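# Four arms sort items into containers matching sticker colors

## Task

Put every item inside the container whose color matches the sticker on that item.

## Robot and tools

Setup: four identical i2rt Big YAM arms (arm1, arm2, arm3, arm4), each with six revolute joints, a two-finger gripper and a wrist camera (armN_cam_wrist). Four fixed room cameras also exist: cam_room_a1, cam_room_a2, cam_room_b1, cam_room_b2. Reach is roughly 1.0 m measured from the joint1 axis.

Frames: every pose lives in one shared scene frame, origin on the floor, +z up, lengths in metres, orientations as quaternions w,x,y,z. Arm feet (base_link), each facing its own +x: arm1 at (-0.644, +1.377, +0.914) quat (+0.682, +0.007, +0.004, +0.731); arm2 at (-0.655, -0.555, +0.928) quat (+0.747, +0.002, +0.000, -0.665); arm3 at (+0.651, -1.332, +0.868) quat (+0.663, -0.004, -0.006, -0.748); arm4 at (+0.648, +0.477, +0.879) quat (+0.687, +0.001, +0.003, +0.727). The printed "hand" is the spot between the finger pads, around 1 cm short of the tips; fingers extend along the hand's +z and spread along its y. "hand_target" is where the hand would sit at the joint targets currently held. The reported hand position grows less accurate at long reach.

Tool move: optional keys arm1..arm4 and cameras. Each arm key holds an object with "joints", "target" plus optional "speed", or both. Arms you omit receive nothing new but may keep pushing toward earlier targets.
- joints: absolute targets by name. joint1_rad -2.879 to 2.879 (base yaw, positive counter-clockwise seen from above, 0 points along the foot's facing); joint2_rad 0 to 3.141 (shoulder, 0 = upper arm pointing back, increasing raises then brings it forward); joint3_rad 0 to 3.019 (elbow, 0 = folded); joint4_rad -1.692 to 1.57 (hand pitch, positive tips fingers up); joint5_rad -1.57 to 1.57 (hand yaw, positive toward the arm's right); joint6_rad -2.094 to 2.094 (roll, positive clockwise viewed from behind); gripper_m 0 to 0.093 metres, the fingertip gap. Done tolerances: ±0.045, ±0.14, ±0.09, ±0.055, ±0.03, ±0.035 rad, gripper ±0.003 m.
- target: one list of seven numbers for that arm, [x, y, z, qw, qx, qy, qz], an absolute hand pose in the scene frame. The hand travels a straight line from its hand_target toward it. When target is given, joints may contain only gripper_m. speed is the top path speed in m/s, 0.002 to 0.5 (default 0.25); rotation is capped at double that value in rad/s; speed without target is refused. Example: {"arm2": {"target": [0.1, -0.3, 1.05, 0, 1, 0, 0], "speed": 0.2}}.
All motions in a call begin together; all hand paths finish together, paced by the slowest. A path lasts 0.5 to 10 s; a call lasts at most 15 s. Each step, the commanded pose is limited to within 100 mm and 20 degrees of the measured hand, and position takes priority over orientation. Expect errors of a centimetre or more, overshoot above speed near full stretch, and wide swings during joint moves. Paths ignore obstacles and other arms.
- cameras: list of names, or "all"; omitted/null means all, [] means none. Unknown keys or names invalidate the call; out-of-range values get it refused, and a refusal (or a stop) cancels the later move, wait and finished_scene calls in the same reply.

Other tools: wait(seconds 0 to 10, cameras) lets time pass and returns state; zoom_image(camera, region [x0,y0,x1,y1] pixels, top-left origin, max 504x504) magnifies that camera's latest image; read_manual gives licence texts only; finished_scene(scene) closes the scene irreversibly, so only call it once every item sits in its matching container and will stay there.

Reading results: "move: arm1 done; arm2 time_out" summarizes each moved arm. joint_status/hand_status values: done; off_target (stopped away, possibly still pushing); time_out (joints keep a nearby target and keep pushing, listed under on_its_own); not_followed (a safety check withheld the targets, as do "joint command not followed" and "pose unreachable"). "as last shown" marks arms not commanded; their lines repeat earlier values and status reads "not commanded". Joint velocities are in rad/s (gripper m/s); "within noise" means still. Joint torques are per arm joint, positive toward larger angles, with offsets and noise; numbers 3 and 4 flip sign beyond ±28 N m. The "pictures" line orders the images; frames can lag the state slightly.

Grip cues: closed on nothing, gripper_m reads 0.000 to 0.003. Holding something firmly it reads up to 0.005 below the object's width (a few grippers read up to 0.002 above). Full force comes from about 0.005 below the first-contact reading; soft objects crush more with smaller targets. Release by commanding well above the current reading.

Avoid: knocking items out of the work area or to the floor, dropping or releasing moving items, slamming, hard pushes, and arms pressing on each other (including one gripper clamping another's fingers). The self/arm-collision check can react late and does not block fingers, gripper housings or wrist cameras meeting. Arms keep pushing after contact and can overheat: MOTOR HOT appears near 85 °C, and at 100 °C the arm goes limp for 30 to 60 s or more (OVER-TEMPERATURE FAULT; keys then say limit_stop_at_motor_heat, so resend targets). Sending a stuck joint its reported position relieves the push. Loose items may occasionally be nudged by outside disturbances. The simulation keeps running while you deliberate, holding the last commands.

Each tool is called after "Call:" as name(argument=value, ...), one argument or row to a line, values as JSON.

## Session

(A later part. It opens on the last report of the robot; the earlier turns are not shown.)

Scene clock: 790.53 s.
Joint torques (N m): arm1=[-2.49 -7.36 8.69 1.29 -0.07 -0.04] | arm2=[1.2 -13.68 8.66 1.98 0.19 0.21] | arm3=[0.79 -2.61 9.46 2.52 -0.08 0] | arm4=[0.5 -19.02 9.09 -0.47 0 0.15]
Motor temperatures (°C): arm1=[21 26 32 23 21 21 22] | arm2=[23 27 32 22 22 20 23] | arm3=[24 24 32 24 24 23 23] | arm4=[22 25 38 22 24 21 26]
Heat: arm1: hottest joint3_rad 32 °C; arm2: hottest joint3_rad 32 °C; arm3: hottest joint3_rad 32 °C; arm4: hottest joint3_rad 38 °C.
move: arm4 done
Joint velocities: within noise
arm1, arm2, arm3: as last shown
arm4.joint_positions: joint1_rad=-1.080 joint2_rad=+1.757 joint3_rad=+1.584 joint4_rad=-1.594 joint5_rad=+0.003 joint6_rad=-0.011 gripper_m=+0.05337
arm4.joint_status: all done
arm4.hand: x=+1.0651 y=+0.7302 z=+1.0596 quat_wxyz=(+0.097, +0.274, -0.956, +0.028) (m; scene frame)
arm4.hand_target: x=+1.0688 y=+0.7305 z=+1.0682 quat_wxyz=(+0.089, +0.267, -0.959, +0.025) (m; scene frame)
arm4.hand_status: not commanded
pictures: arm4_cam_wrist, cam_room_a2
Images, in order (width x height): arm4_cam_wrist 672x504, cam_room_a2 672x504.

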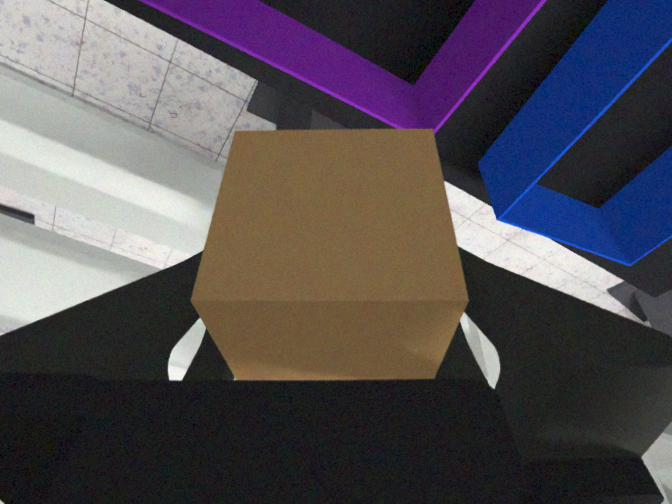

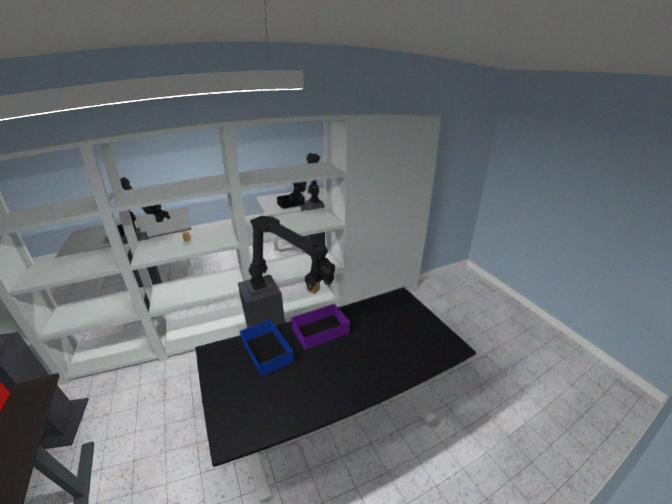

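Call:
move(
  arm4={"target": [1.112, 0.757, 0.95, 0.1199, 0.2677, -0.9554, 0.0336], "speed": 0.2},
  cameras=["arm4_cam_wrist", "cam_room_a2"],
)

Scene clock: 802.87 s.
Joint torques (N m): arm1=[-2.67 -7.41 8.75 1.37 -0.1 -0.06] | arm2=[1.26 -13.68 8.65 1.96 0.2 0.2] | arm3=[0.56 -2.61 9.37 2.52 -0.09 0.01] | arm4=[0.38 -21.19 10.51 -0.27 0 0.1]
Motor temperatures (°C): arm1=[21 26 32 23 21 21 22] | arm2=[23 27 32 22 22 20 23] | arm3=[24 24 32 24 24 23 23] | arm4=[22 26 39 22 24 21 26]
Heat: arm1: hottest joint3_rad 32 °C; arm2: hottest joint3_rad 32 °C; arm3: hottest joint3_rad 32 °C; arm4: hottest joint3_rad 39 °C.
move: arm4 off_target
Joint velocities: within noise
arm1, arm2, arm3: as last shown
arm4.joint_positions: joint1_rad=-1.080 joint2_rad=+2.000 joint3_rad=+1.601 joint4_rad=-1.466 joint5_rad=+0.003 joint6_rad=-0.011 gripper_m=+0.05337
arm4.joint_status: not commanded
arm4.hand: x=+1.0945 y=+0.7481 z=+0.9391 quat_wxyz=(+0.144, +0.272, -0.951, +0.041) (m; scene frame)
arm4.hand_target: x=+1.1114 y=+0.7566 z=+0.9504 quat_wxyz=(+0.120, +0.268, -0.955, +0.033) (m; scene frame)
arm4.hand_status: off_target (0.022 m and 3.0 deg from the pose sent, 0.122 m and 2.8 deg at the start)
pictures: arm4_cam_wrist, cam_room_a2
Images, in order (width x height): arm4_cam_wrist 672x504, cam_room_a2 672x504.

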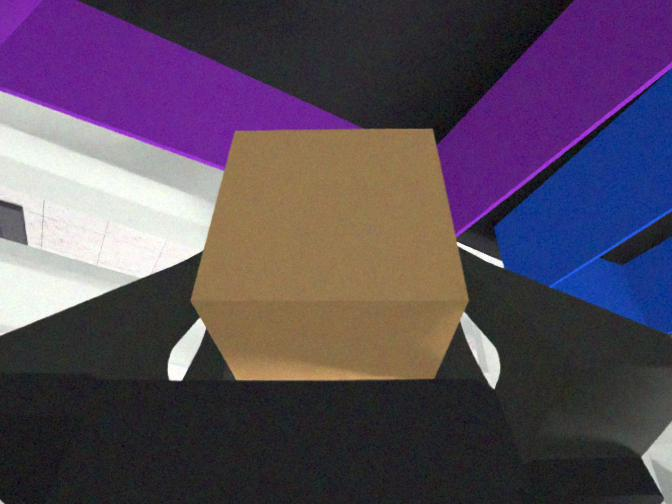

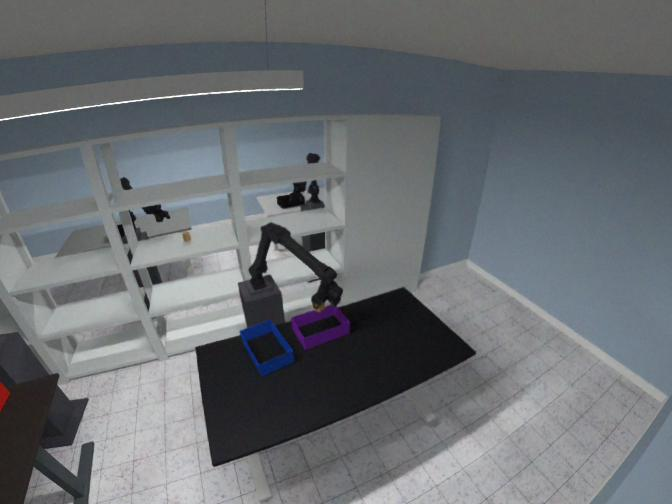

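Call:
move(
  arm4={"target": [1.125, 0.766, 0.84, 0.0965, 0.2685, -0.9581, 0.027], "speed": 0.15},
  cameras=["arm4_cam_wrist", "cam_room_a2"],
)

Scene clock: 808.37 s.
Joint torques (N m): arm1=[-2.37 -7.65 8.9 1.46 -0.06 -0.07] | arm2=[1.26 -13.63 8.64 1.95 0.2 0.21] | arm3=[0.62 -2.49 9.46 2.47 -0.1 0.01] | arm4=[0.44 -20.95 6.97 0.02 -0.04 0.11]
Motor temperatures (°C): arm1=[21 26 32 23 21 21 22] | arm2=[23 27 32 22 22 20 23] | arm3=[24 24 32 24 24 23 23] | arm4=[22 26 39 22 24 21 26]
Heat: arm1: hottest joint3_rad 32 °C; arm2: hottest joint3_rad 32 °C; arm3: hottest joint3_rad 32 °C; arm4: hottest joint3_rad 39 °C.
move: arm4 done
Joint velocities: within noise
arm1, arm2, arm3: as last shown
arm4.joint_positions: joint1_rad=-1.080 joint2_rad=+2.128 joint3_rad=+1.569 joint4_rad=-1.204 joint5_rad=+0.003 joint6_rad=-0.011 gripper_m=+0.05337
arm4.joint_status: not commanded
arm4.hand: x=+1.1238 y=+0.7659 z=+0.8482 quat_wxyz=(+0.095, +0.274, -0.957, +0.028) (m; scene frame)
arm4.hand_target: x=+1.1249 y=+0.7659 z=+0.8401 quat_wxyz=(+0.097, +0.269, -0.958, +0.027) (m; scene frame)
arm4.hand_status: done (0.008 m and 0.7 deg from the pose sent, 0.105 m and 5.7 deg at the start)
pictures: arm4_cam_wrist, cam_room_a2
Images, in order (width x height): arm4_cam_wrist 672x504, cam_room_a2 672x504.

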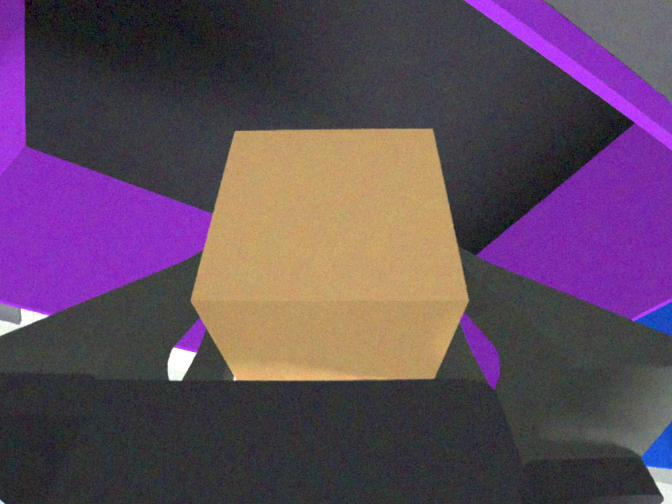

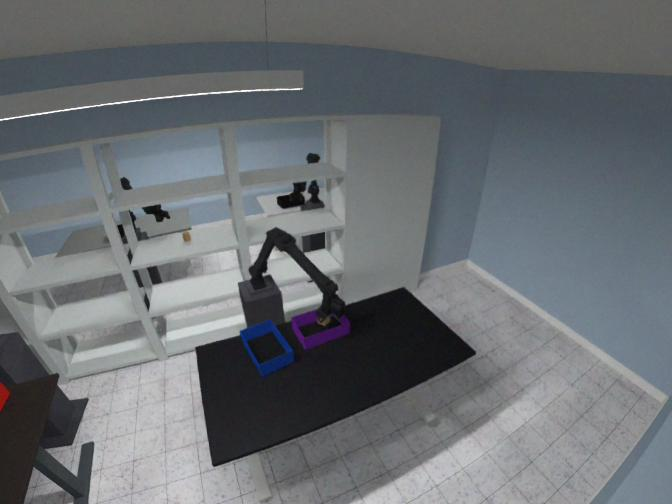

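Call:
move(
  arm4={"target": [1.125, 0.766, 0.79, 0.1178, 0.2678, -0.9556, 0.033], "speed": 0.1},
  cameras=[],
)

Call:
move(
  arm4={"target": [1.125, 0.766, 0.765, 0.1178, 0.2678, -0.9556, 0.033], "speed": 0.06},
  cameras=["arm4_cam_wrist"],
)

Scene clock: 813.47 s.
Joint torques (N m): arm1=[-2.78 -7.47 8.77 1.28 -0.11 -0.02] | arm2=[1.26 -13.68 8.65 1.99 0.2 0.21] | arm3=[0.67 -2.61 9.44 2.52 -0.09 0] | arm4=[0.56 -21.19 8.23 -0.13 0 0.11]
Motor temperatures (°C): arm1=[21 26 32 23 21 21 22] | arm2=[23 27 32 22 22 20 23] | arm3=[24 24 32 24 24 23 23] | arm4=[22 26 38 22 24 21 26]
Heat: arm1: hottest joint3_rad 32 °C; arm2: hottest joint3_rad 32 °C; arm3: hottest joint3_rad 32 °C; arm4: hottest joint3_rad 38 °C.
move: arm4 off_target
Joint velocities: within noise
arm1, arm2, arm3: as last shown
arm4.joint_positions: joint1_rad=-1.080 joint2_rad=+2.230 joint3_rad=+1.569 joint4_rad=-1.171 joint5_rad=+0.003 joint6_rad=-0.011 gripper_m=+0.05337
arm4.joint_status: not commanded
arm4.hand: x=+1.1139 y=+0.7598 z=+0.7921 quat_wxyz=(+0.128, +0.273, -0.953, +0.037) (m; scene frame)
arm4.hand_target: x=+1.1248 y=+0.7658 z=+0.7902 quat_wxyz=(+0.118, +0.268, -0.956, +0.033) (m; scene frame)
arm4.hand_status: off_target (0.013 m and 1.4 deg from the pose sent, 0.058 m and 2.8 deg at the start)
pictures: none
No camera images: "cameras" was empty.

Scene clock: 814.50 s.
Joint torques (N m): arm1=[-2.2 -7.06 8.72 1.39 -0.09 -0.03] | arm2=[1.26 -13.8 8.66 1.98 0.19 0.21] | arm3=[0.67 -2.43 9.42 2.54 -0.09 0] | arm4=[1.03 -21.13 7.95 -0.08 -0.04 0.12]
Motor temperatures (°C): arm1=[21 26 32 23 21 21 22] | arm2=[23 27 32 22 22 20 23] | arm3=[24 24 32 24 24 23 23] | arm4=[22 26 38 22 24 21 26]
Heat: arm1: hottest joint3_rad 32 °C; arm2: hottest joint3_rad 32 °C; arm3: hottest joint3_rad 32 °C; arm4: hottest joint3_rad 38 °C.
move: arm4 off_target
Joint velocities: within noise
arm1, arm2: as last shown
arm3.joint_positions: joint1_rad=-1.891 joint2_rad=+0.707 joint3_rad=+1.196 joint4_rad=-0.518 joint5_rad=+0.002 joint6_rad=-0.006 gripper_m=+0.09402
arm3.joint_status: not commanded
arm3.hand: x=+0.3240 y=-1.1685 z=+1.4653 quat_wxyz=(+0.150, -0.702, +0.160, +0.678) (m; scene frame)
arm3.hand_target: x=+0.3288 y=-1.1675 z=+1.4745 quat_wxyz=(+0.153, -0.691, +0.162, +0.688) (m; scene frame)
arm3.hand_status: not commanded
arm4.joint_positions: joint1_rad=-1.080 joint2_rad=+2.261 joint3_rad=+1.569 joint4_rad=-1.129 joint5_rad=+0.003 joint6_rad=-0.011 gripper_m=+0.05337
arm4.joint_status: not commanded
arm4.hand: x=+1.1165 y=+0.7614 z=+0.7732 quat_wxyz=(+0.123, +0.273, -0.953, +0.035) (m; scene frame)
arm4.hand_target: x=+1.1247 y=+0.7658 z=+0.7652 quat_wxyz=(+0.118, +0.268, -0.956, +0.033) (m; scene frame)
arm4.hand_status: off_target (0.013 m and 0.9 deg from the pose sent, 0.030 m and 1.4 deg at the start)
pictures: arm4_cam_wrist
Images, in order (width x height): arm4_cam_wrist 672x504.

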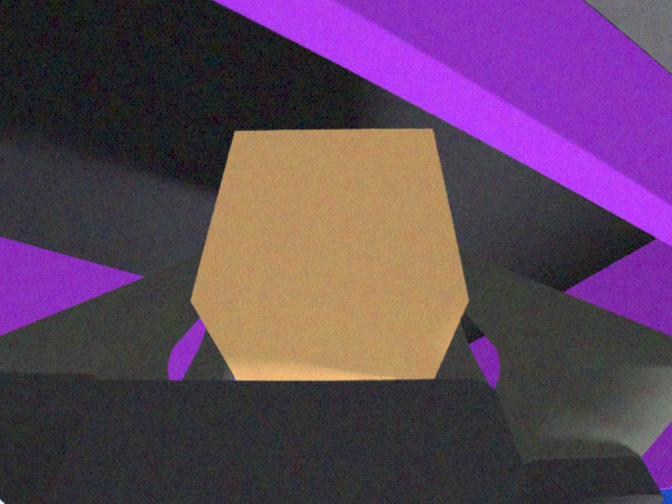

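Call:
move(
  arm4={"target": [1.10, 0.751, 0.765, 0.1178, 0.2678, -0.9556, 0.033], "speed": 0.06},
  cameras=[],
)

Call:
move(
  arm4={"target": [1.10, 0.751, 0.75, 0.1178, 0.2678, -0.9556, 0.033], "speed": 0.06},
  cameras=["arm4_cam_wrist"],
)

Scene clock: 821.40 s.
Joint torques (N m): arm1=[-2.37 -7.77 8.69 1.39 -0.1 -0.02] | arm2=[1.26 -13.68 8.68 2 0.2 0.21] | arm3=[0.79 -2.61 9.42 2.5 -0.09 0.01] | arm4=[0.62 -23.41 4.81 -0.18 -0.03 0.13]
Motor temperatures (°C): arm1=[21 26 32 23 21 21 22] | arm2=[23 27 32 22 22 20 23] | arm3=[24 24 32 24 24 23 23] | arm4=[22 26 37 22 24 21 26]
Heat: arm1: hottest joint3_rad 32 °C; arm2: hottest joint3_rad 32 °C; arm3: hottest joint3_rad 32 °C; arm4: hottest joint3_rad 37 °C.
move: arm4 done
Joint velocities: within noise
arm1, arm3: as last shown
arm2.joint_positions: joint1_rad=+2.393 joint2_rad=+1.505 joint3_rad=+0.731 joint4_rad=+0.575 joint5_rad=+0.325 joint6_rad=+0.058 gripper_m=+0.07492
arm2.joint_status: not commanded
arm2.hand: x=-0.2743 y=-0.1284 z=+1.1293 quat_wxyz=(-0.610, +0.232, -0.733, -0.190) (m; scene frame)
arm2.hand_target: x=-0.2799 y=-0.1300 z=+1.1201 quat_wxyz=(-0.600, +0.234, -0.741, -0.189) (m; scene frame)
arm2.hand_status: not commanded
arm4.joint_positions: joint1_rad=-1.081 joint2_rad=+2.246 joint3_rad=+1.493 joint4_rad=-1.067 joint5_rad=+0.002 joint6_rad=-0.009 gripper_m=+0.05337
arm4.joint_status: not commanded
arm4.hand: x=+1.0999 y=+0.7511 z=+0.7600 quat_wxyz=(+0.123, +0.272, -0.954, +0.035) (m; scene frame)
arm4.hand_target: x=+1.1000 y=+0.7509 z=+0.7649 quat_wxyz=(+0.118, +0.268, -0.956, +0.033) (m; scene frame)
arm4.hand_status: done (0.005 m and 0.8 deg from the pose sent, 0.021 m and 0.9 deg at the start)
pictures: none
No camera images: "cameras" was empty.

Scene clock: 822.37 s.
Joint torques (N m): arm1=[-2.08 -7.88 8.59 1.36 -0.1 -0.04] | arm2=[1.2 -13.63 8.65 1.99 0.2 0.2] | arm3=[0.62 -2.61 9.44 2.52 -0.09 0] | arm4=[1.14 -21.54 5.3 0.02 -0.01 0.11]
Motor temperatures (°C): arm1=[21 26 32 23 21 21 22] | arm2=[23 27 32 22 22 20 23] | arm3=[24 24 32 24 24 23 23] | arm4=[22 26 37 22 24 21 26]
Heat: arm1: hottest joint3_rad 32 °C; arm2: hottest joint3_rad 32 °C; arm3: hottest joint3_rad 32 °C; arm4: hottest joint3_rad 37 °C.
move: arm4 done
Joint velocities: within noise
arm1, arm2, arm3: as last shown
arm4.joint_positions: joint1_rad=-1.081 joint2_rad=+2.246 joint3_rad=+1.488 joint4_rad=-1.045 joint5_rad=+0.002 joint6_rad=-0.009 gripper_m=+0.05337
arm4.joint_status: not commanded
arm4.hand: x=+1.1026 y=+0.7528 z=+0.7576 quat_wxyz=(+0.114, +0.272, -0.955, +0.033) (m; scene frame)
arm4.hand_target: x=+1.1000 y=+0.7509 z=+0.7501 quat_wxyz=(+0.118, +0.268, -0.956, +0.033) (m; scene frame)
arm4.hand_status: done (0.008 m and 0.7 deg from the pose sent, 0.010 m and 0.8 deg at the start)
pictures: arm4_cam_wrist
Images, in order (width x height): arm4_cam_wrist 672x504.

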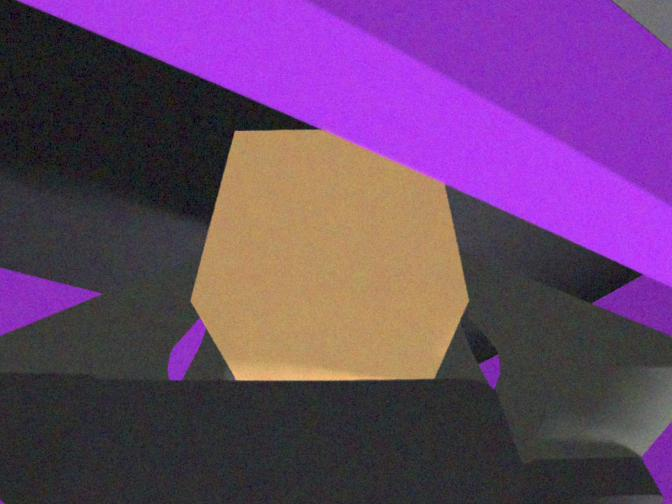

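Call:
move(
  arm4={"joints": {"gripper_m": 0.08}},
  cameras=["arm4_cam_wrist"],
)

Call:
move(
  arm4={"target": [1.095, 0.748, 0.93, 0.1178, 0.2678, -0.9556, 0.033], "speed": 0.12},
  cameras=["arm4_cam_wrist", "cam_room_a2"],
)

Scene clock: 829.93 s.
Joint torques (N m): arm1=[-2.96 -7.36 8.68 1.29 -0.08 -0.03] | arm2=[1.2 -13.57 8.68 1.99 0.2 0.21] | arm3=[0.79 -2.49 9.44 2.51 -0.08 0] | arm4=[0.15 -21.19 5.33 -0.05 -0.02 0.12]
Motor temperatures (°C): arm1=[21 25 32 23 21 21 22] | arm2=[23 27 32 22 22 20 23] | arm3=[24 24 32 24 24 23 23] | arm4=[22 26 36 22 24 21 26]
Heat: arm1: hottest joint3_rad 32 °C; arm2: hottest joint3_rad 32 °C; arm3: hottest joint3_rad 32 °C; arm4: hottest joint3_rad 36 °C.
move: arm4 done
Joint velocities: within noise
arm1.joint_positions: joint1_rad=-2.511 joint2_rad=+1.403 joint3_rad=+0.574 joint4_rad=+0.648 joint5_rad=-0.436 joint6_rad=-0.067 gripper_m=+0.08496
arm1.joint_status: not commanded
arm1.hand: x=-0.2574 y=+1.0329 z=+1.0993 quat_wxyz=(-0.627, -0.166, -0.749, +0.135) (m; scene frame)
arm1.hand_target: x=-0.2599 y=+1.0301 z=+1.1001 quat_wxyz=(-0.624, -0.166, -0.751, +0.138) (m; scene frame)
arm1.hand_status: not commanded
arm2, arm3: as last shown
arm4.joint_positions: joint1_rad=-1.081 joint2_rad=+2.246 joint3_rad=+1.488 joint4_rad=-1.044 joint5_rad=+0.002 joint6_rad=-0.009 gripper_m=+0.07992
arm4.joint_status: all done
arm4.hand: x=+1.1026 y=+0.7528 z=+0.7576 quat_wxyz=(+0.114, +0.272, -0.955, +0.033) (m; scene frame)
arm4.hand_target: x=+1.1001 y=+0.7510 z=+0.7501 quat_wxyz=(+0.118, +0.268, -0.956, +0.033) (m; scene frame)
arm4.hand_status: not commanded
pictures: arm4_cam_wrist
Images, in order (width x height): arm4_cam_wrist 672x504.

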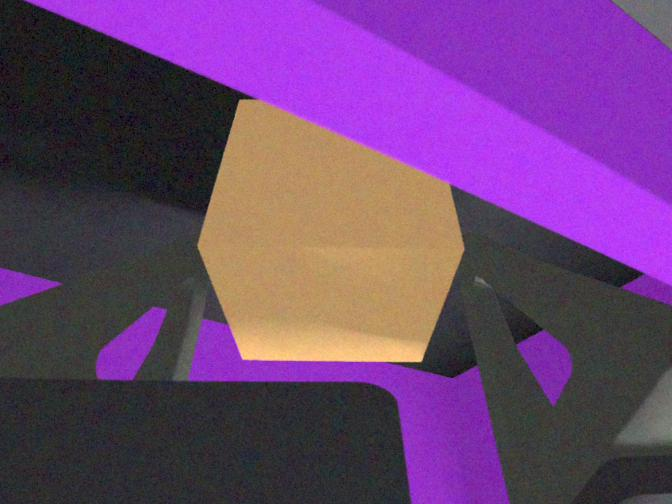

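Scene clock: 832.00 s.
Joint torques (N m): arm1=[-3.08 -7.53 8.69 1.29 -0.08 -0.02] | arm2=[1.14 -13.57 8.69 1.99 0.2 0.2] | arm3=[0.73 -2.49 9.46 2.48 -0.1 -0.01] | arm4=[0.85 -21.13 9.58 -0.85 0 0.14]
Motor temperatures (°C): arm1=[21 25 32 23 21 21 22] | arm2=[23 27 32 22 22 20 23] | arm3=[24 24 32 24 24 23 23] | arm4=[22 26 36 22 24 21 26]
Heat: arm1: hottest joint3_rad 32 °C; arm2: hottest joint3_rad 32 °C; arm3: hottest joint3_rad 32 °C; arm4: hottest joint3_rad 36 °C.
move: arm4 off_target
Joint velocities: within noise
arm1, arm2, arm3: as last shown
arm4.joint_positions: joint1_rad=-1.081 joint2_rad=+1.981 joint3_rad=+1.506 joint4_rad=-1.367 joint5_rad=+0.002 joint6_rad=-0.009 gripper_m=+0.07992
arm4.joint_status: not commanded
arm4.hand: x=+1.0833 y=+0.7411 z=+0.9154 quat_wxyz=(+0.133, +0.272, -0.952, +0.038) (m; scene frame)
arm4.hand_target: x=+1.0946 y=+0.7476 z=+0.9301 quat_wxyz=(+0.118, +0.268, -0.956, +0.033) (m; scene frame)
arm4.hand_status: off_target (0.020 m and 1.9 deg from the pose sent, 0.173 m and 0.7 deg at the start)
pictures: arm4_cam_wrist, cam_room_a2
Images, in order (width x height): arm4_cam_wrist 672x504, cam_room_a2 672x504.

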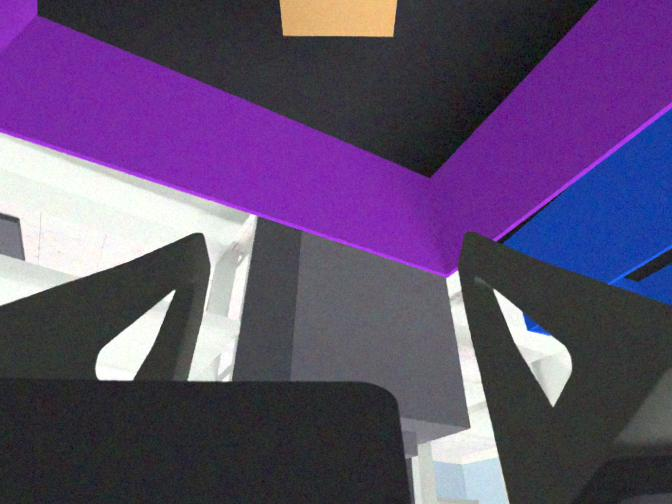

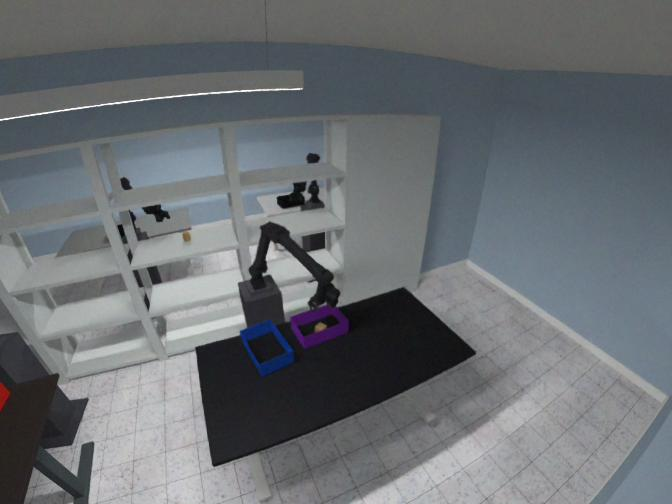

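Call:
move(
  arm4={"joints": {"joint1_rad": 2.1, "joint2_rad": 0.6, "joint3_rad": 1.2, "joint4_rad": -1.5, "joint5_rad": 0, "joint6_rad": 0, "gripper_m": 0.093}},
  cameras=[],
)

Call:
move(
  arm4={"joints": {"joint1_rad": 2.1, "joint2_rad": 0.7, "joint3_rad": 1.2, "joint4_rad": -0.8}},
  cameras=["arm4_cam_wrist", "arm2_cam_wrist"],
)

Scene clock: 842.63 s.
Joint torques (N m): arm1=[-2.96 -7.3 8.72 1.35 -0.11 -0.06] | arm2=[1.38 -13.74 8.65 2 0.21 0.2] | arm3=[0.62 -2.61 9.43 2.51 -0.09 0.01] | arm4=[1.32 1.03 7.64 0.62 0.21 0.11]
Motor temperatures (°C): arm1=[21 25 32 23 21 21 22] | arm2=[23 27 32 22 22 20 23] | arm3=[24 24 32 24 24 23 23] | arm4=[22 27 36 22 24 21 26]
Heat: arm1: hottest joint3_rad 32 °C; arm2: hottest joint3_rad 32 °C; arm3: hottest joint3_rad 32 °C; arm4: hottest joint3_rad 36 °C.
move: arm4 done
Joint velocities: within noise
arm1, arm2, arm3: as last shown
arm4.joint_positions: joint1_rad=+2.095 joint2_rad=+0.600 joint3_rad=+1.205 joint4_rad=-1.487 joint5_rad=-0.003 joint6_rad=-0.009 gripper_m=+0.09295
arm4.joint_status: all done
arm4.hand: x=+0.4677 y=+0.3591 z=+1.3080 quat_wxyz=(+0.098, +0.900, +0.274, -0.326) (m; scene frame)
arm4.hand_target: x=+0.4699 y=+0.3600 z=+1.3039 quat_wxyz=(+0.096, +0.903, +0.272, -0.318) (m; scene frame)
arm4.hand_status: not commanded
pictures: none
No camera images: "cameras" was empty.

Scene clock: 843.93 s.
Joint torques (N m): arm1=[-2.32 -7.59 8.8 1.42 -0.08 -0.07] | arm2=[1.26 -13.63 8.68 1.98 0.19 0.21] | arm3=[0.67 -2.55 9.46 2.52 -0.09 0.01] | arm4=[0.91 -2.02 9.13 2.26 0.24 0.12]
Motor temperatures (°C): arm1=[21 25 32 23 21 21 22] | arm2=[23 27 32 22 22 20 23] | arm3=[24 24 32 24 24 23 23] | arm4=[22 26 36 22 24 21 26]
Heat: arm1: hottest joint3_rad 32 °C; arm2: hottest joint3_rad 32 °C; arm3: hottest joint3_rad 32 °C; arm4: hottest joint3_rad 36 °C.
move: arm4 done
Joint velocities: within noise
arm1, arm2, arm3: as last shown
arm4.joint_positions: joint1_rad=+2.095 joint2_rad=+0.711 joint3_rad=+1.196 joint4_rad=-0.819 joint5_rad=-0.003 joint6_rad=-0.009 gripper_m=+0.09295
arm4.joint_status: all done
arm4.hand: x=+0.3584 y=+0.2873 z=+1.4077 quat_wxyz=(+0.166, +0.778, +0.237, -0.558) (m; scene frame)
arm4.hand_target: x=+0.3616 y=+0.2882 z=+1.4178 quat_wxyz=(+0.172, +0.769, +0.232, -0.570) (m; scene frame)
arm4.hand_status: not commanded
pictures: arm2_cam_wrist, arm4_cam_wrist
Images, in order (width x height): arm2_cam_wrist 672x504, arm4_cam_wrist 672x504.

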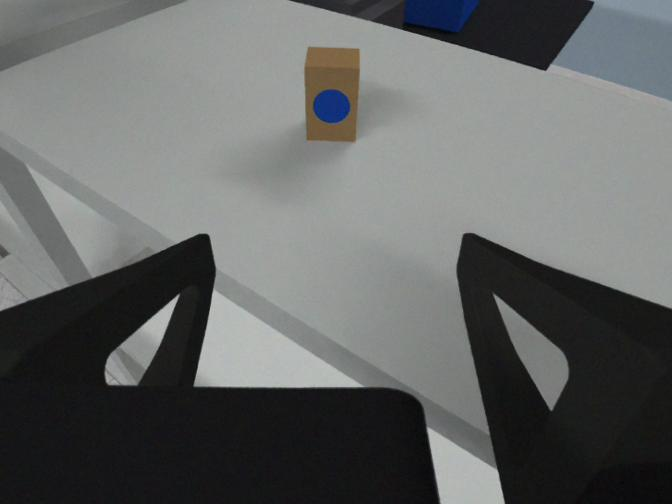

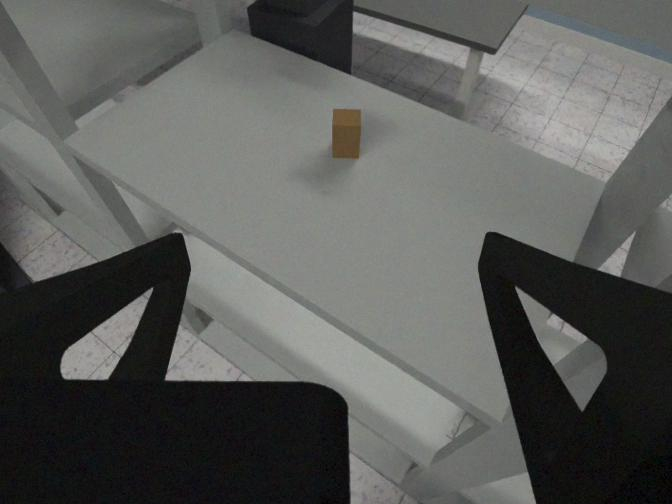

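Call:
move(
  arm4={"joints": {"joint1_rad": 2.073, "joint2_rad": 0.928, "joint3_rad": 0.317, "joint4_rad": 0.37, "joint5_rad": 0, "joint6_rad": 0}},
  cameras=[],
)

Call:
move(
  arm4={"target": [0.055, 0.111, 1.075, -0.1768, -0.7504, -0.2223, 0.5969], "speed": 0.2},
  cameras=["arm4_cam_wrist", "arm2_cam_wrist"],
)

Scene clock: 858.13 s.
Joint torques (N m): arm1=[-3.08 -7.47 8.8 1.31 -0.11 -0.03] | arm2=[1.26 -13.68 8.66 1.98 0.19 0.21] | arm3=[0.62 -2.32 9.44 2.5 -0.11 0] | arm4=[-0.32 -5.3 8.32 2.11 0.18 0.11]
Motor temperatures (°C): arm1=[21 25 32 23 21 21 22] | arm2=[23 27 32 22 22 20 23] | arm3=[24 24 32 24 24 23 23] | arm4=[22 25 37 22 24 21 25]
Heat: arm1: hottest joint3_rad 32 °C; arm2: hottest joint3_rad 32 °C; arm3: hottest joint3_rad 32 °C; arm4: hottest joint3_rad 37 °C.
move: arm4 done
Joint velocities: within noise
arm1, arm2, arm3: as last shown
arm1.hand: x=-0.2575 y=+1.0328 z=+1.0993 quat_wxyz=(-0.627, -0.166, -0.749, +0.135) (m; scene frame)
arm1.hand_target: x=-0.2600 y=+1.0300 z=+1.1001 quat_wxyz=(-0.624, -0.166, -0.751, +0.138) (m; scene frame)
arm4.joint_positions: joint1_rad=+2.081 joint2_rad=+0.940 joint3_rad=+0.317 joint4_rad=+0.351 joint5_rad=-0.003 joint6_rad=-0.009 gripper_m=+0.09295
arm4.joint_status: all done
arm4.hand: x=+0.3109 y=+0.2630 z=+1.0691 quat_wxyz=(+0.168, +0.762, +0.226, -0.583) (m; scene frame)
arm4.hand_target: x=+0.3086 y=+0.2658 z=+1.0781 quat_wxyz=(+0.171, +0.755, +0.216, -0.595) (m; scene frame)
arm4.hand_status: not commanded
pictures: none
No camera images: "cameras" was empty.

Scene clock: 860.20 s.
Joint torques (N m): arm1=[-2.55 -7.36 8.8 1.4 -0.07 -0.04] | arm2=[1.26 -13.74 8.68 1.98 0.2 0.21] | arm3=[0.5 -2.61 9.47 2.47 -0.1 0.01] | arm4=[0.38 -15.27 10.91 1.05 -0.03 0.07]
Motor temperatures (°C): arm1=[21 25 32 23 21 21 22] | arm2=[23 27 32 22 22 20 23] | arm3=[24 24 32 24 24 23 23] | arm4=[22 25 38 22 24 21 25]
Heat: arm1: hottest joint3_rad 32 °C; arm2: hottest joint3_rad 32 °C; arm3: hottest joint3_rad 32 °C; arm4: hottest joint3_rad 38 °C.
move: arm4 off_target
Joint velocities: within noise
arm1, arm2: as last shown
arm1.hand: x=-0.2574 y=+1.0329 z=+1.0993 quat_wxyz=(-0.627, -0.166, -0.749, +0.135) (m; scene frame)
arm1.hand_target: x=-0.2599 y=+1.0301 z=+1.1001 quat_wxyz=(-0.624, -0.166, -0.751, +0.138) (m; scene frame)
arm3.joint_positions: joint1_rad=-1.891 joint2_rad=+0.707 joint3_rad=+1.196 joint4_rad=-0.518 joint5_rad=+0.002 joint6_rad=-0.006 gripper_m=+0.09402
arm3.joint_status: not commanded
arm3.hand: x=+0.3240 y=-1.1685 z=+1.4653 quat_wxyz=(+0.150, -0.702, +0.160, +0.678) (m; scene frame)
arm3.hand_target: x=+0.3288 y=-1.1675 z=+1.4745 quat_wxyz=(+0.153, -0.691, +0.162, +0.688) (m; scene frame)
arm3.hand_status: not commanded
arm4.joint_positions: joint1_rad=+2.071 joint2_rad=+1.741 joint3_rad=+1.041 joint4_rad=+0.461 joint5_rad=-0.024 joint6_rad=-0.009 gripper_m=+0.09295
arm4.joint_status: not commanded
arm4.hand: x=+0.0700 y=+0.1135 z=+1.0704 quat_wxyz=(+0.177, +0.752, +0.226, -0.594) (m; scene frame)
arm4.hand_target: x=+0.0556 y=+0.1116 z=+1.0750 quat_wxyz=(+0.177, +0.750, +0.222, -0.597) (m; scene frame)
arm4.hand_status: off_target (0.016 m and 0.6 deg from the pose sent, 0.298 m and 2.3 deg at the start)
pictures: arm2_cam_wrist, arm4_cam_wrist
Images, in order (width x height): arm2_cam_wrist 672x504, arm4_cam_wrist 672x504.

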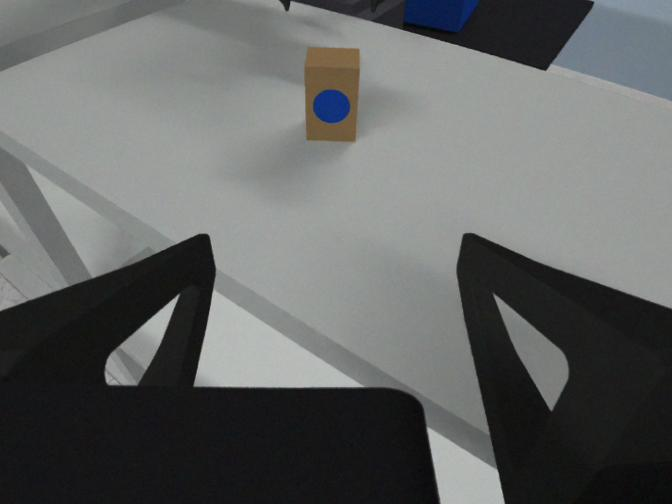

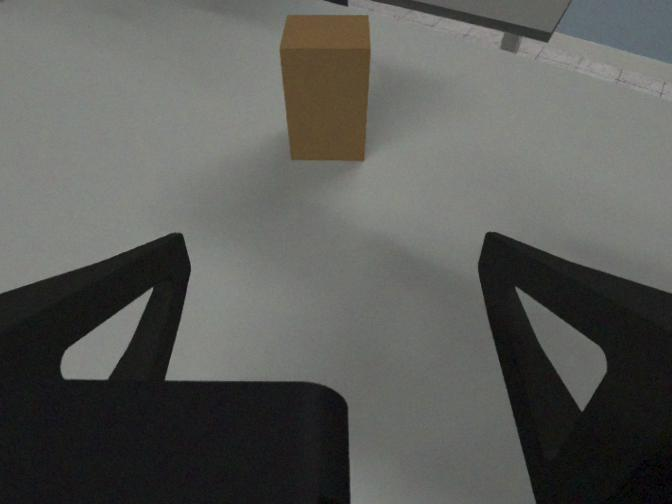

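Call:
move(
  arm4={"target": [-0.066, 0.026, 1.047, -0.1768, -0.7504, -0.2223, 0.5969], "speed": 0.1},
  cameras=["arm4_cam_wrist", "arm2_cam_wrist"],
)

Scene clock: 872.33 s.
Joint torques (N m): arm1=[-2.02 -7 8.79 1.24 -0.1 -0.07] | arm2=[1.2 -13.63 8.66 1.96 0.2 0.2] | arm3=[0.62 -2.61 9.48 2.52 -0.09 0.02] | arm4=[1.44 -21.6 12.18 1.01 0.23 0.08]
Motor temperatures (°C): arm1=[21 25 32 23 21 21 22] | arm2=[23 27 32 22 22 20 23] | arm3=[24 24 32 24 24 23 23] | arm4=[22 25 38 22 24 21 25]
Heat: arm1: hottest joint3_rad 32 °C; arm2: hottest joint3_rad 32 °C; arm3: hottest joint3_rad 32 °C; arm4: hottest joint3_rad 38 °C.
move: arm4 off_target
Joint velocities: within noise
arm1, arm3: as last shown
arm2.joint_positions: joint1_rad=+2.393 joint2_rad=+1.505 joint3_rad=+0.731 joint4_rad=+0.575 joint5_rad=+0.325 joint6_rad=+0.058 gripper_m=+0.07492
arm2.joint_status: not commanded
arm2.hand: x=-0.2743 y=-0.1284 z=+1.1293 quat_wxyz=(-0.610, +0.232, -0.733, -0.190) (m; scene frame)
arm2.hand_target: x=-0.2799 y=-0.1300 z=+1.1201 quat_wxyz=(-0.600, +0.234, -0.741, -0.189) (m; scene frame)
arm2.hand_status: not commanded
arm4.joint_positions: joint1_rad=+2.071 joint2_rad=+2.089 joint3_rad=+1.526 joint4_rad=+0.324 joint5_rad=-0.017 joint6_rad=-0.009 gripper_m=+0.09295
arm4.joint_status: not commanded
arm4.hand: x=-0.0550 y=+0.0371 z=+1.0475 quat_wxyz=(+0.174, +0.752, +0.224, -0.595) (m; scene frame)
arm4.hand_target: x=-0.0648 y=+0.0265 z=+1.0470 quat_wxyz=(+0.177, +0.750, +0.222, -0.597) (m; scene frame)
arm4.hand_status: off_target (0.016 m and 0.4 deg from the pose sent, 0.164 m and 0.6 deg at the start)
pictures: arm2_cam_wrist, arm4_cam_wrist
Images, in order (width x height): arm2_cam_wrist 672x504, arm4_cam_wrist 672x504.

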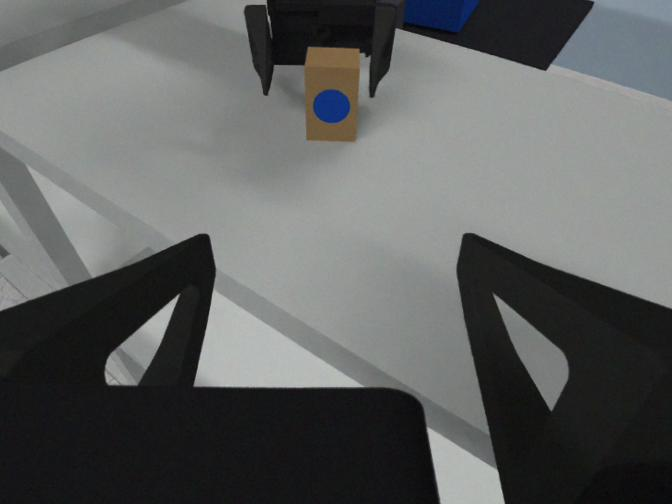

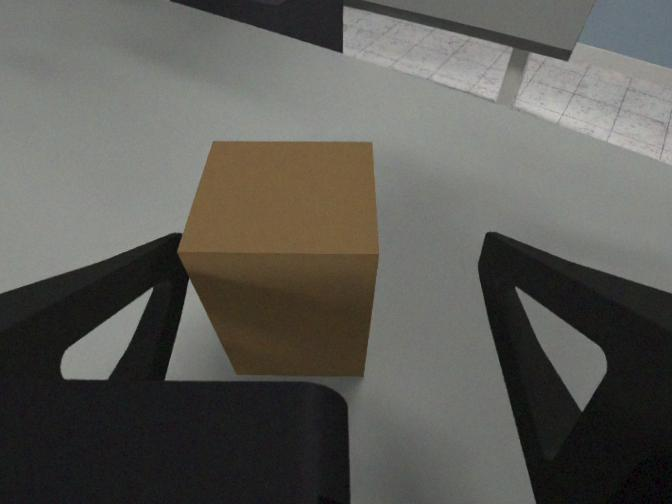

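Call:
move(
  arm4={"target": [-0.056, 0.012, 1.043, -0.1768, -0.7504, -0.2223, 0.5969], "speed": 0.1},
  cameras=["arm4_cam_wrist", "arm2_cam_wrist"],
)

Scene clock: 877.03 s.
Joint torques (N m): arm1=[-2.37 -7.94 8.77 1.32 -0.11 -0.06] | arm2=[1.14 -13.51 8.65 1.98 0.19 0.21] | arm3=[0.67 -2.61 9.46 2.54 -0.1 0.01] | arm4=[1.03 -21.13 11.81 1.37 0.2 0.14]
Motor temperatures (°C): arm1=[21 25 32 23 21 21 22] | arm2=[23 27 32 22 22 20 23] | arm3=[24 24 32 24 24 23 23] | arm4=[22 25 39 22 24 21 25]
Heat: arm1: hottest joint3_rad 32 °C; arm2: hottest joint3_rad 32 °C; arm3: hottest joint3_rad 32 °C; arm4: hottest joint3_rad 39 °C.
move: arm4 off_target
Joint velocities: within noise
arm1, arm2, arm3: as last shown
arm4.joint_positions: joint1_rad=+2.098 joint2_rad=+2.089 joint3_rad=+1.526 joint4_rad=+0.323 joint5_rad=+0.007 joint6_rad=-0.009 gripper_m=+0.09295
arm4.joint_status: not commanded
arm4.hand: x=-0.0450 y=+0.0214 z=+1.0474 quat_wxyz=(+0.173, +0.751, +0.227, -0.595) (m; scene frame)
arm4.hand_target: x=-0.0549 y=+0.0126 z=+1.0429 quat_wxyz=(+0.177, +0.750, +0.222, -0.597) (m; scene frame)
arm4.hand_status: off_target (0.015 m and 0.7 deg from the pose sent, 0.026 m and 0.4 deg at the start)
pictures: arm2_cam_wrist, arm4_cam_wrist
Images, in order (width x height): arm2_cam_wrist 672x504, arm4_cam_wrist 672x504.

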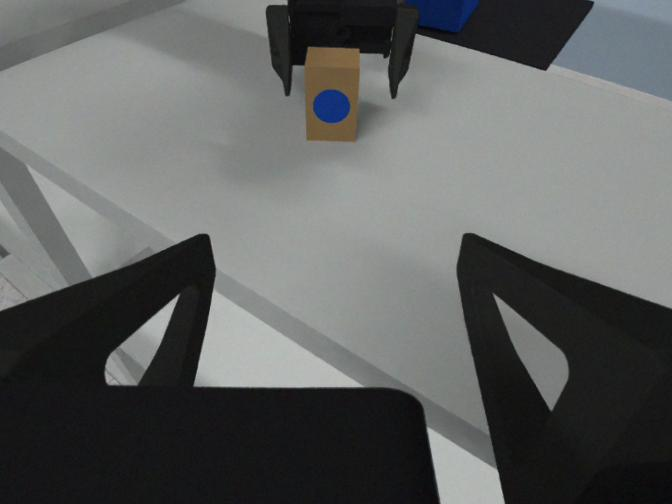

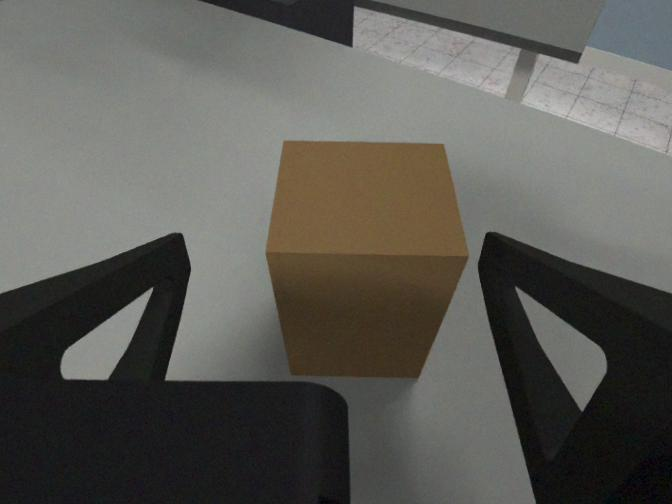

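Call:
move(
  arm4={"target": [-0.060, 0.0235, 1.037, -0.1768, -0.7504, -0.2223, 0.5969], "speed": 0.1},
  cameras=["arm4_cam_wrist"],
)

Scene clock: 881.43 s.
Joint torques (N m): arm1=[-2.67 -7.82 8.59 1.36 -0.06 -0.05] | arm2=[1.26 -13.68 8.66 2 0.2 0.2] | arm3=[0.91 -2.43 9.47 2.5 -0.08 0] | arm4=[-0.03 -21.36 10.77 1.91 -0.04 0.12]
Motor temperatures (°C): arm1=[21 25 32 23 21 21 22] | arm2=[23 27 32 22 22 20 23] | arm3=[24 24 32 24 24 23 23] | arm4=[22 26 39 22 24 21 25]
Heat: arm1: hottest joint3_rad 32 °C; arm2: hottest joint3_rad 32 °C; arm3: hottest joint3_rad 32 °C; arm4: hottest joint3_rad 39 °C.
move: arm4 off_target
Joint velocities: within noise
arm1.joint_positions: joint1_rad=-2.511 joint2_rad=+1.403 joint3_rad=+0.574 joint4_rad=+0.648 joint5_rad=-0.436 joint6_rad=-0.067 gripper_m=+0.08496
arm1.joint_status: not commanded
arm1.hand: x=-0.2574 y=+1.0329 z=+1.0993 quat_wxyz=(-0.627, -0.166, -0.749, +0.135) (m; scene frame)
arm1.hand_target: x=-0.2599 y=+1.0301 z=+1.1001 quat_wxyz=(-0.624, -0.166, -0.751, +0.138) (m; scene frame)
arm1.hand_status: not commanded
arm2, arm3: as last shown
arm4.joint_positions: joint1_rad=+2.092 joint2_rad=+2.090 joint3_rad=+1.526 joint4_rad=+0.323 joint5_rad=-0.003 joint6_rad=-0.009 gripper_m=+0.09295
arm4.joint_status: not commanded
arm4.hand: x=-0.0469 y=+0.0242 z=+1.0465 quat_wxyz=(+0.175, +0.751, +0.228, -0.594) (m; scene frame)
arm4.hand_target: x=-0.0591 y=+0.0242 z=+1.0370 quat_wxyz=(+0.177, +0.750, +0.222, -0.597) (m; scene frame)
arm4.hand_status: off_target (0.016 m and 0.7 deg from the pose sent, 0.018 m and 0.7 deg at the start)
pictures: arm4_cam_wrist
Images, in order (width x height): arm4_cam_wrist 672x504.

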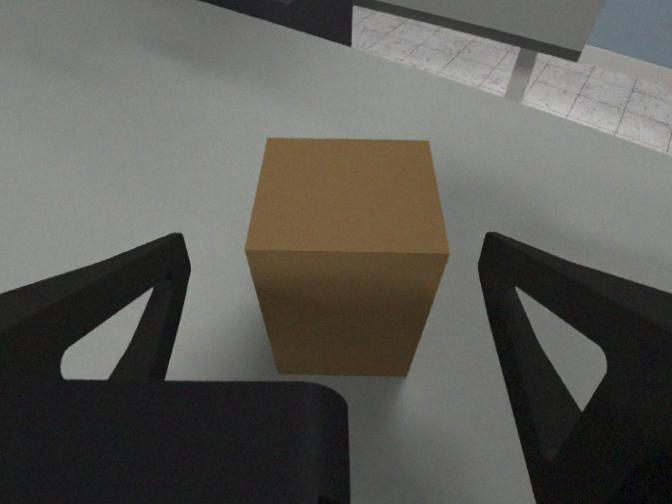

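Call:
move(
  arm4={"joints": {"gripper_m": 0.034}},
  cameras=[],
)

Call:
move(
  arm4={"target": [-0.055, 0.026, 1.12, -0.1768, -0.7504, -0.2223, 0.5969], "speed": 0.12},
  cameras=["arm4_cam_wrist", "arm2_cam_wrist"],
)

Call:
move(
  arm4={"target": [0.27, 0.24, 1.14, -0.1768, -0.7504, -0.2223, 0.5969], "speed": 0.2},
  cameras=["arm4_cam_wrist"],
)

Scene clock: 895.10 s.
Joint torques (N m): arm1=[-1.96 -7.65 8.81 1.37 -0.09 -0.05] | arm2=[1.26 -13.57 8.69 1.98 0.19 0.21] | arm3=[0.67 -2.61 9.43 2.48 -0.09 0] | arm4=[0.67 -21.01 10.74 1.84 0.02 0.13]
Motor temperatures (°C): arm1=[21 25 32 23 21 21 22] | arm2=[23 27 32 22 22 20 23] | arm3=[24 24 32 24 24 23 23] | arm4=[22 26 40 22 24 21 25]
Heat: arm1: hottest joint3_rad 32 °C; arm2: hottest joint3_rad 32 °C; arm3: hottest joint3_rad 32 °C; arm4: hottest joint3_rad 40 °C.
move: arm4 off_target
Joint velocities: within noise
arm1, arm2, arm3: as last shown
arm4.joint_positions: joint1_rad=+2.092 joint2_rad=+2.090 joint3_rad=+1.526 joint4_rad=+0.323 joint5_rad=-0.004 joint6_rad=-0.009 gripper_m=+0.04456
arm4.joint_status: gripper_m off_target (ended at +0.04458, target +0.03400)
arm4.hand: x=-0.0470 y=+0.0244 z=+1.0465 quat_wxyz=(+0.175, +0.751, +0.228, -0.594) (m; scene frame)
arm4.hand_target: x=-0.0590 y=+0.0242 z=+1.0370 quat_wxyz=(+0.177, +0.750, +0.222, -0.597) (m; scene frame)
arm4.hand_status: not commanded
pictures: none
No camera images: "cameras" was empty.

Scene clock: 896.60 s.
Joint torques (N m): arm1=[-2.37 -7.94 8.72 1.46 -0.09 -0.08] | arm2=[1.26 -13.63 8.65 1.98 0.2 0.2] | arm3=[0.73 -2.55 9.47 2.51 -0.09 0.01] | arm4=[0.21 -24.76 12.71 1.1 0.01 0.13]
Motor temperatures (°C): arm1=[21 25 32 23 21 21 22] | arm2=[23 27 32 22 22 20 23] | arm3=[24 24 32 24 24 23 23] | arm4=[22 26 40 22 24 21 25]
Heat: arm1: hottest joint3_rad 32 °C; arm2: hottest joint3_rad 32 °C; arm3: hottest joint3_rad 32 °C; arm4: hottest joint3_rad 40 °C.
move: arm4 off_target
Joint velocities: within noise
arm1, arm2, arm3: as last shown
arm4.joint_positions: joint1_rad=+2.092 joint2_rad=+2.023 joint3_rad=+1.548 joint4_rad=+0.186 joint5_rad=-0.004 joint6_rad=-0.009 gripper_m=+0.04456
arm4.joint_status: not commanded
arm4.hand: x=-0.0412 y=+0.0281 z=+1.0803 quat_wxyz=(+0.170, +0.766, +0.232, -0.575) (m; scene frame)
arm4.hand_target: x=-0.0528 y=+0.0274 z=+1.1202 quat_wxyz=(+0.177, +0.750, +0.222, -0.597) (m; scene frame)
arm4.hand_status: off_target (0.042 m and 3.3 deg from the pose sent, 0.074 m and 0.7 deg at the start)
pictures: arm2_cam_wrist, arm4_cam_wrist
Images, in order (width x height): arm2_cam_wrist 672x504, arm4_cam_wrist 672x504.

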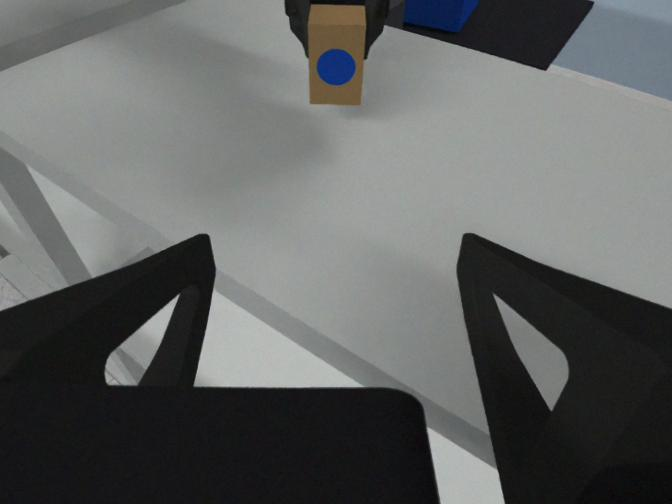

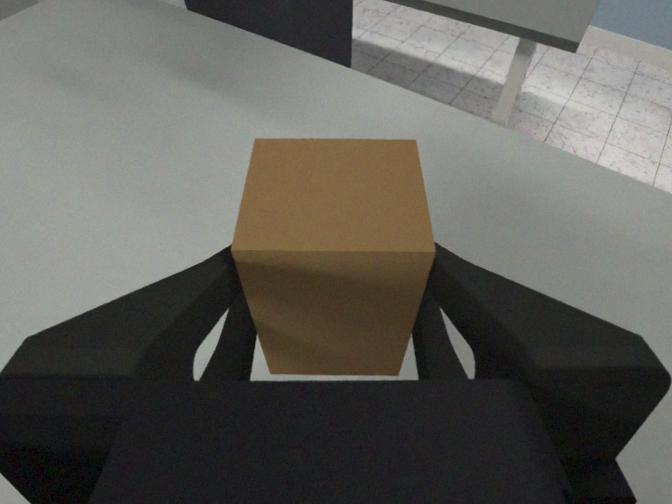

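Scene clock: 899.20 s.
Joint torques (N m): arm1=[-2.78 -8.18 8.83 1.39 -0.11 -0.06] | arm2=[1.2 -13.63 8.69 1.95 0.19 0.2] | arm3=[0.62 -2.55 9.43 2.52 -0.1 0.01] | arm4=[-0.09 -6.12 9.16 1.25 -0.04 0.1]
Motor temperatures (°C): arm1=[21 25 32 23 21 21 22] | arm2=[23 27 32 22 22 20 23] | arm3=[24 24 32 24 24 23 23] | arm4=[22 26 40 22 24 21 25]
Heat: arm1: hottest joint3_rad 32 °C; arm2: hottest joint3_rad 32 °C; arm3: hottest joint3_rad 32 °C; arm4: hottest joint3_rad 40 °C.
move: arm4 done
Joint velocities: within noise
arm1, arm2, arm3: as last shown
arm1.hand: x=-0.2575 y=+1.0328 z=+1.0993 quat_wxyz=(-0.627, -0.166, -0.749, +0.135) (m; scene frame)
arm1.hand_target: x=-0.2600 y=+1.0300 z=+1.1001 quat_wxyz=(-0.624, -0.166, -0.751, +0.138) (m; scene frame)
arm4.joint_positions: joint1_rad=+2.077 joint2_rad=+0.973 joint3_rad=+0.519 joint4_rad=+0.228 joint5_rad=-0.018 joint6_rad=-0.009 gripper_m=+0.04456
arm4.joint_status: not commanded
arm4.hand: x=+0.2718 y=+0.2370 z=+1.1411 quat_wxyz=(+0.178, +0.747, +0.225, -0.600) (m; scene frame)
arm4.hand_target: x=+0.2700 y=+0.2401 z=+1.1401 quat_wxyz=(+0.177, +0.750, +0.222, -0.597) (m; scene frame)
arm4.hand_status: done (0.004 m and 0.6 deg from the pose sent, 0.381 m and 3.3 deg at the start)
pictures: arm4_cam_wrist
Images, in order (width x height): arm4_cam_wrist 672x504.

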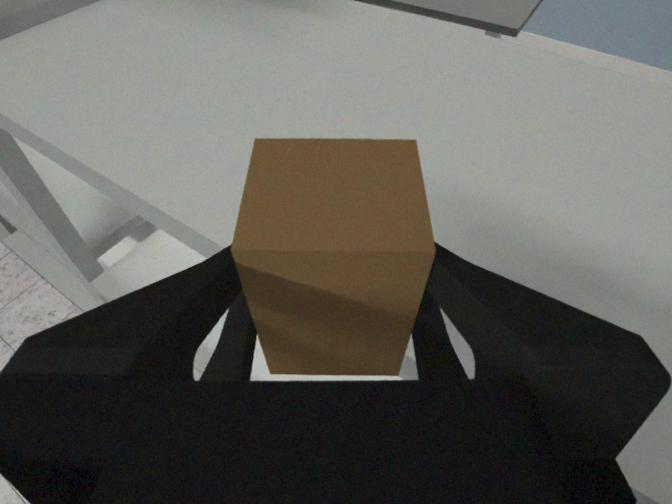

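Call:
move(
  arm4={"joints": {"joint1_rad": -1.82, "joint2_rad": 0.6, "joint3_rad": 1.2, "joint4_rad": -1.5, "joint5_rad": 0, "joint6_rad": 0}},
  cameras=[],
)

Call:
move(
  arm4={"joints": {"joint1_rad": -1.82, "joint2_rad": 1.75, "joint3_rad": 1.6, "joint4_rad": -1.6}},
  cameras=["arm4_cam_wrist", "cam_room_a2"],
)

Scene clock: 905.20 s.
Joint torques (N m): arm1=[-2.2 -7 8.8 1.21 -0.1 -0.09] | arm2=[1.26 -13.74 8.65 1.98 0.2 0.21] | arm3=[0.67 -2.55 9.51 2.48 -0.1 0] | arm4=[0.62 -0.15 10.26 0.73 -0.04 0.11]
Motor temperatures (°C): arm1=[21 25 32 23 21 21 22] | arm2=[23 27 32 22 22 20 23] | arm3=[24 23 32 24 24 23 23] | arm4=[22 26 39 22 24 21 26]
Heat: arm1: hottest joint3_rad 32 °C; arm2: hottest joint3_rad 32 °C; arm3: hottest joint3_rad 32 °C; arm4: hottest joint3_rad 39 °C.
move: arm4 done
Joint velocities: within noise
arm1, arm2, arm3: as last shown
arm4.joint_positions: joint1_rad=-1.815 joint2_rad=+0.609 joint3_rad=+1.171 joint4_rad=-1.490 joint5_rad=+0.003 joint6_rad=-0.009 gripper_m=+0.04452
arm4.joint_status: all done
arm4.hand: x=+0.8664 y=+0.4366 z=+1.2876 quat_wxyz=(-0.312, -0.085, -0.946, +0.034) (m; scene frame)
arm4.hand_target: x=+0.8616 y=+0.4371 z=+1.3017 quat_wxyz=(-0.325, -0.090, -0.941, +0.033) (m; scene frame)
arm4.hand_status: not commanded
pictures: none
No camera images: "cameras" was empty.

Scene clock: 906.80 s.
Joint torques (N m): arm1=[-2.02 -7.41 8.8 1.44 -0.06 -0.02] | arm2=[1.26 -13.63 8.66 1.98 0.2 0.2] | arm3=[0.56 -2.49 9.4 2.52 -0.09 0.01] | arm4=[-0.15 -18.78 9.11 -0.54 0 0.14]
Motor temperatures (°C): arm1=[21 25 32 23 21 21 22] | arm2=[23 27 32 22 22 20 23] | arm3=[24 23 32 24 24 23 23] | arm4=[22 26 39 22 24 21 26]
Heat: arm1: hottest joint3_rad 32 °C; arm2: hottest joint3_rad 32 °C; arm3: hottest joint3_rad 32 °C; arm4: hottest joint3_rad 39 °C.
move: arm4 done
Joint velocities: within noise
arm1, arm2: as last shown
arm1.hand: x=-0.2574 y=+1.0329 z=+1.0993 quat_wxyz=(-0.627, -0.166, -0.749, +0.135) (m; scene frame)
arm1.hand_target: x=-0.2599 y=+1.0301 z=+1.1001 quat_wxyz=(-0.624, -0.166, -0.751, +0.138) (m; scene frame)
arm3.joint_positions: joint1_rad=-1.891 joint2_rad=+0.707 joint3_rad=+1.196 joint4_rad=-0.518 joint5_rad=+0.002 joint6_rad=-0.006 gripper_m=+0.09402
arm3.joint_status: not commanded
arm3.hand: x=+0.3240 y=-1.1685 z=+1.4653 quat_wxyz=(+0.150, -0.702, +0.160, +0.678) (m; scene frame)
arm3.hand_target: x=+0.3288 y=-1.1675 z=+1.4745 quat_wxyz=(+0.153, -0.691, +0.162, +0.688) (m; scene frame)
arm3.hand_status: not commanded
arm4.joint_positions: joint1_rad=-1.815 joint2_rad=+1.757 joint3_rad=+1.584 joint4_rad=-1.593 joint5_rad=+0.003 joint6_rad=-0.009 gripper_m=+0.04452
arm4.joint_status: all done
arm4.hand: x=+1.1272 y=+0.3860 z=+1.0604 quat_wxyz=(+0.099, -0.089, -0.991, -0.006) (m; scene frame)
arm4.hand_target: x=+1.1296 y=+0.3837 z=+1.0693 quat_wxyz=(+0.091, -0.096, -0.991, -0.007) (m; scene frame)
arm4.hand_status: not commanded
pictures: arm4_cam_wrist, cam_room_a2
Images, in order (width x height): arm4_cam_wrist 672x504, cam_room_a2 672x504.

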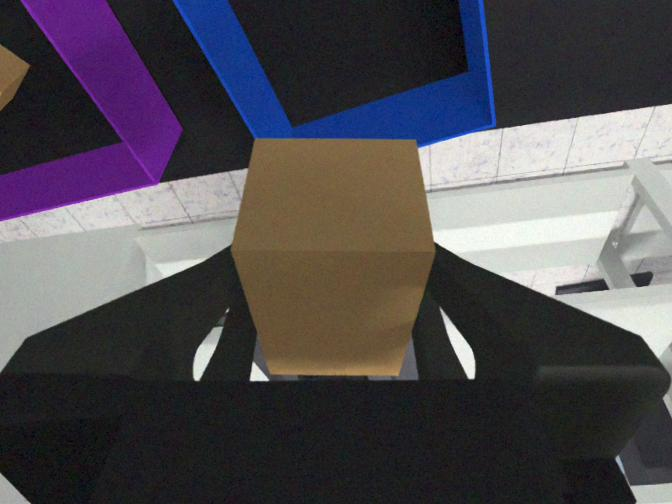

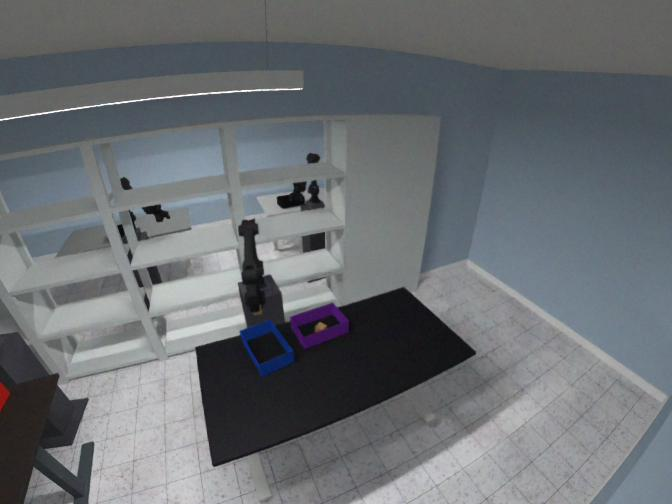

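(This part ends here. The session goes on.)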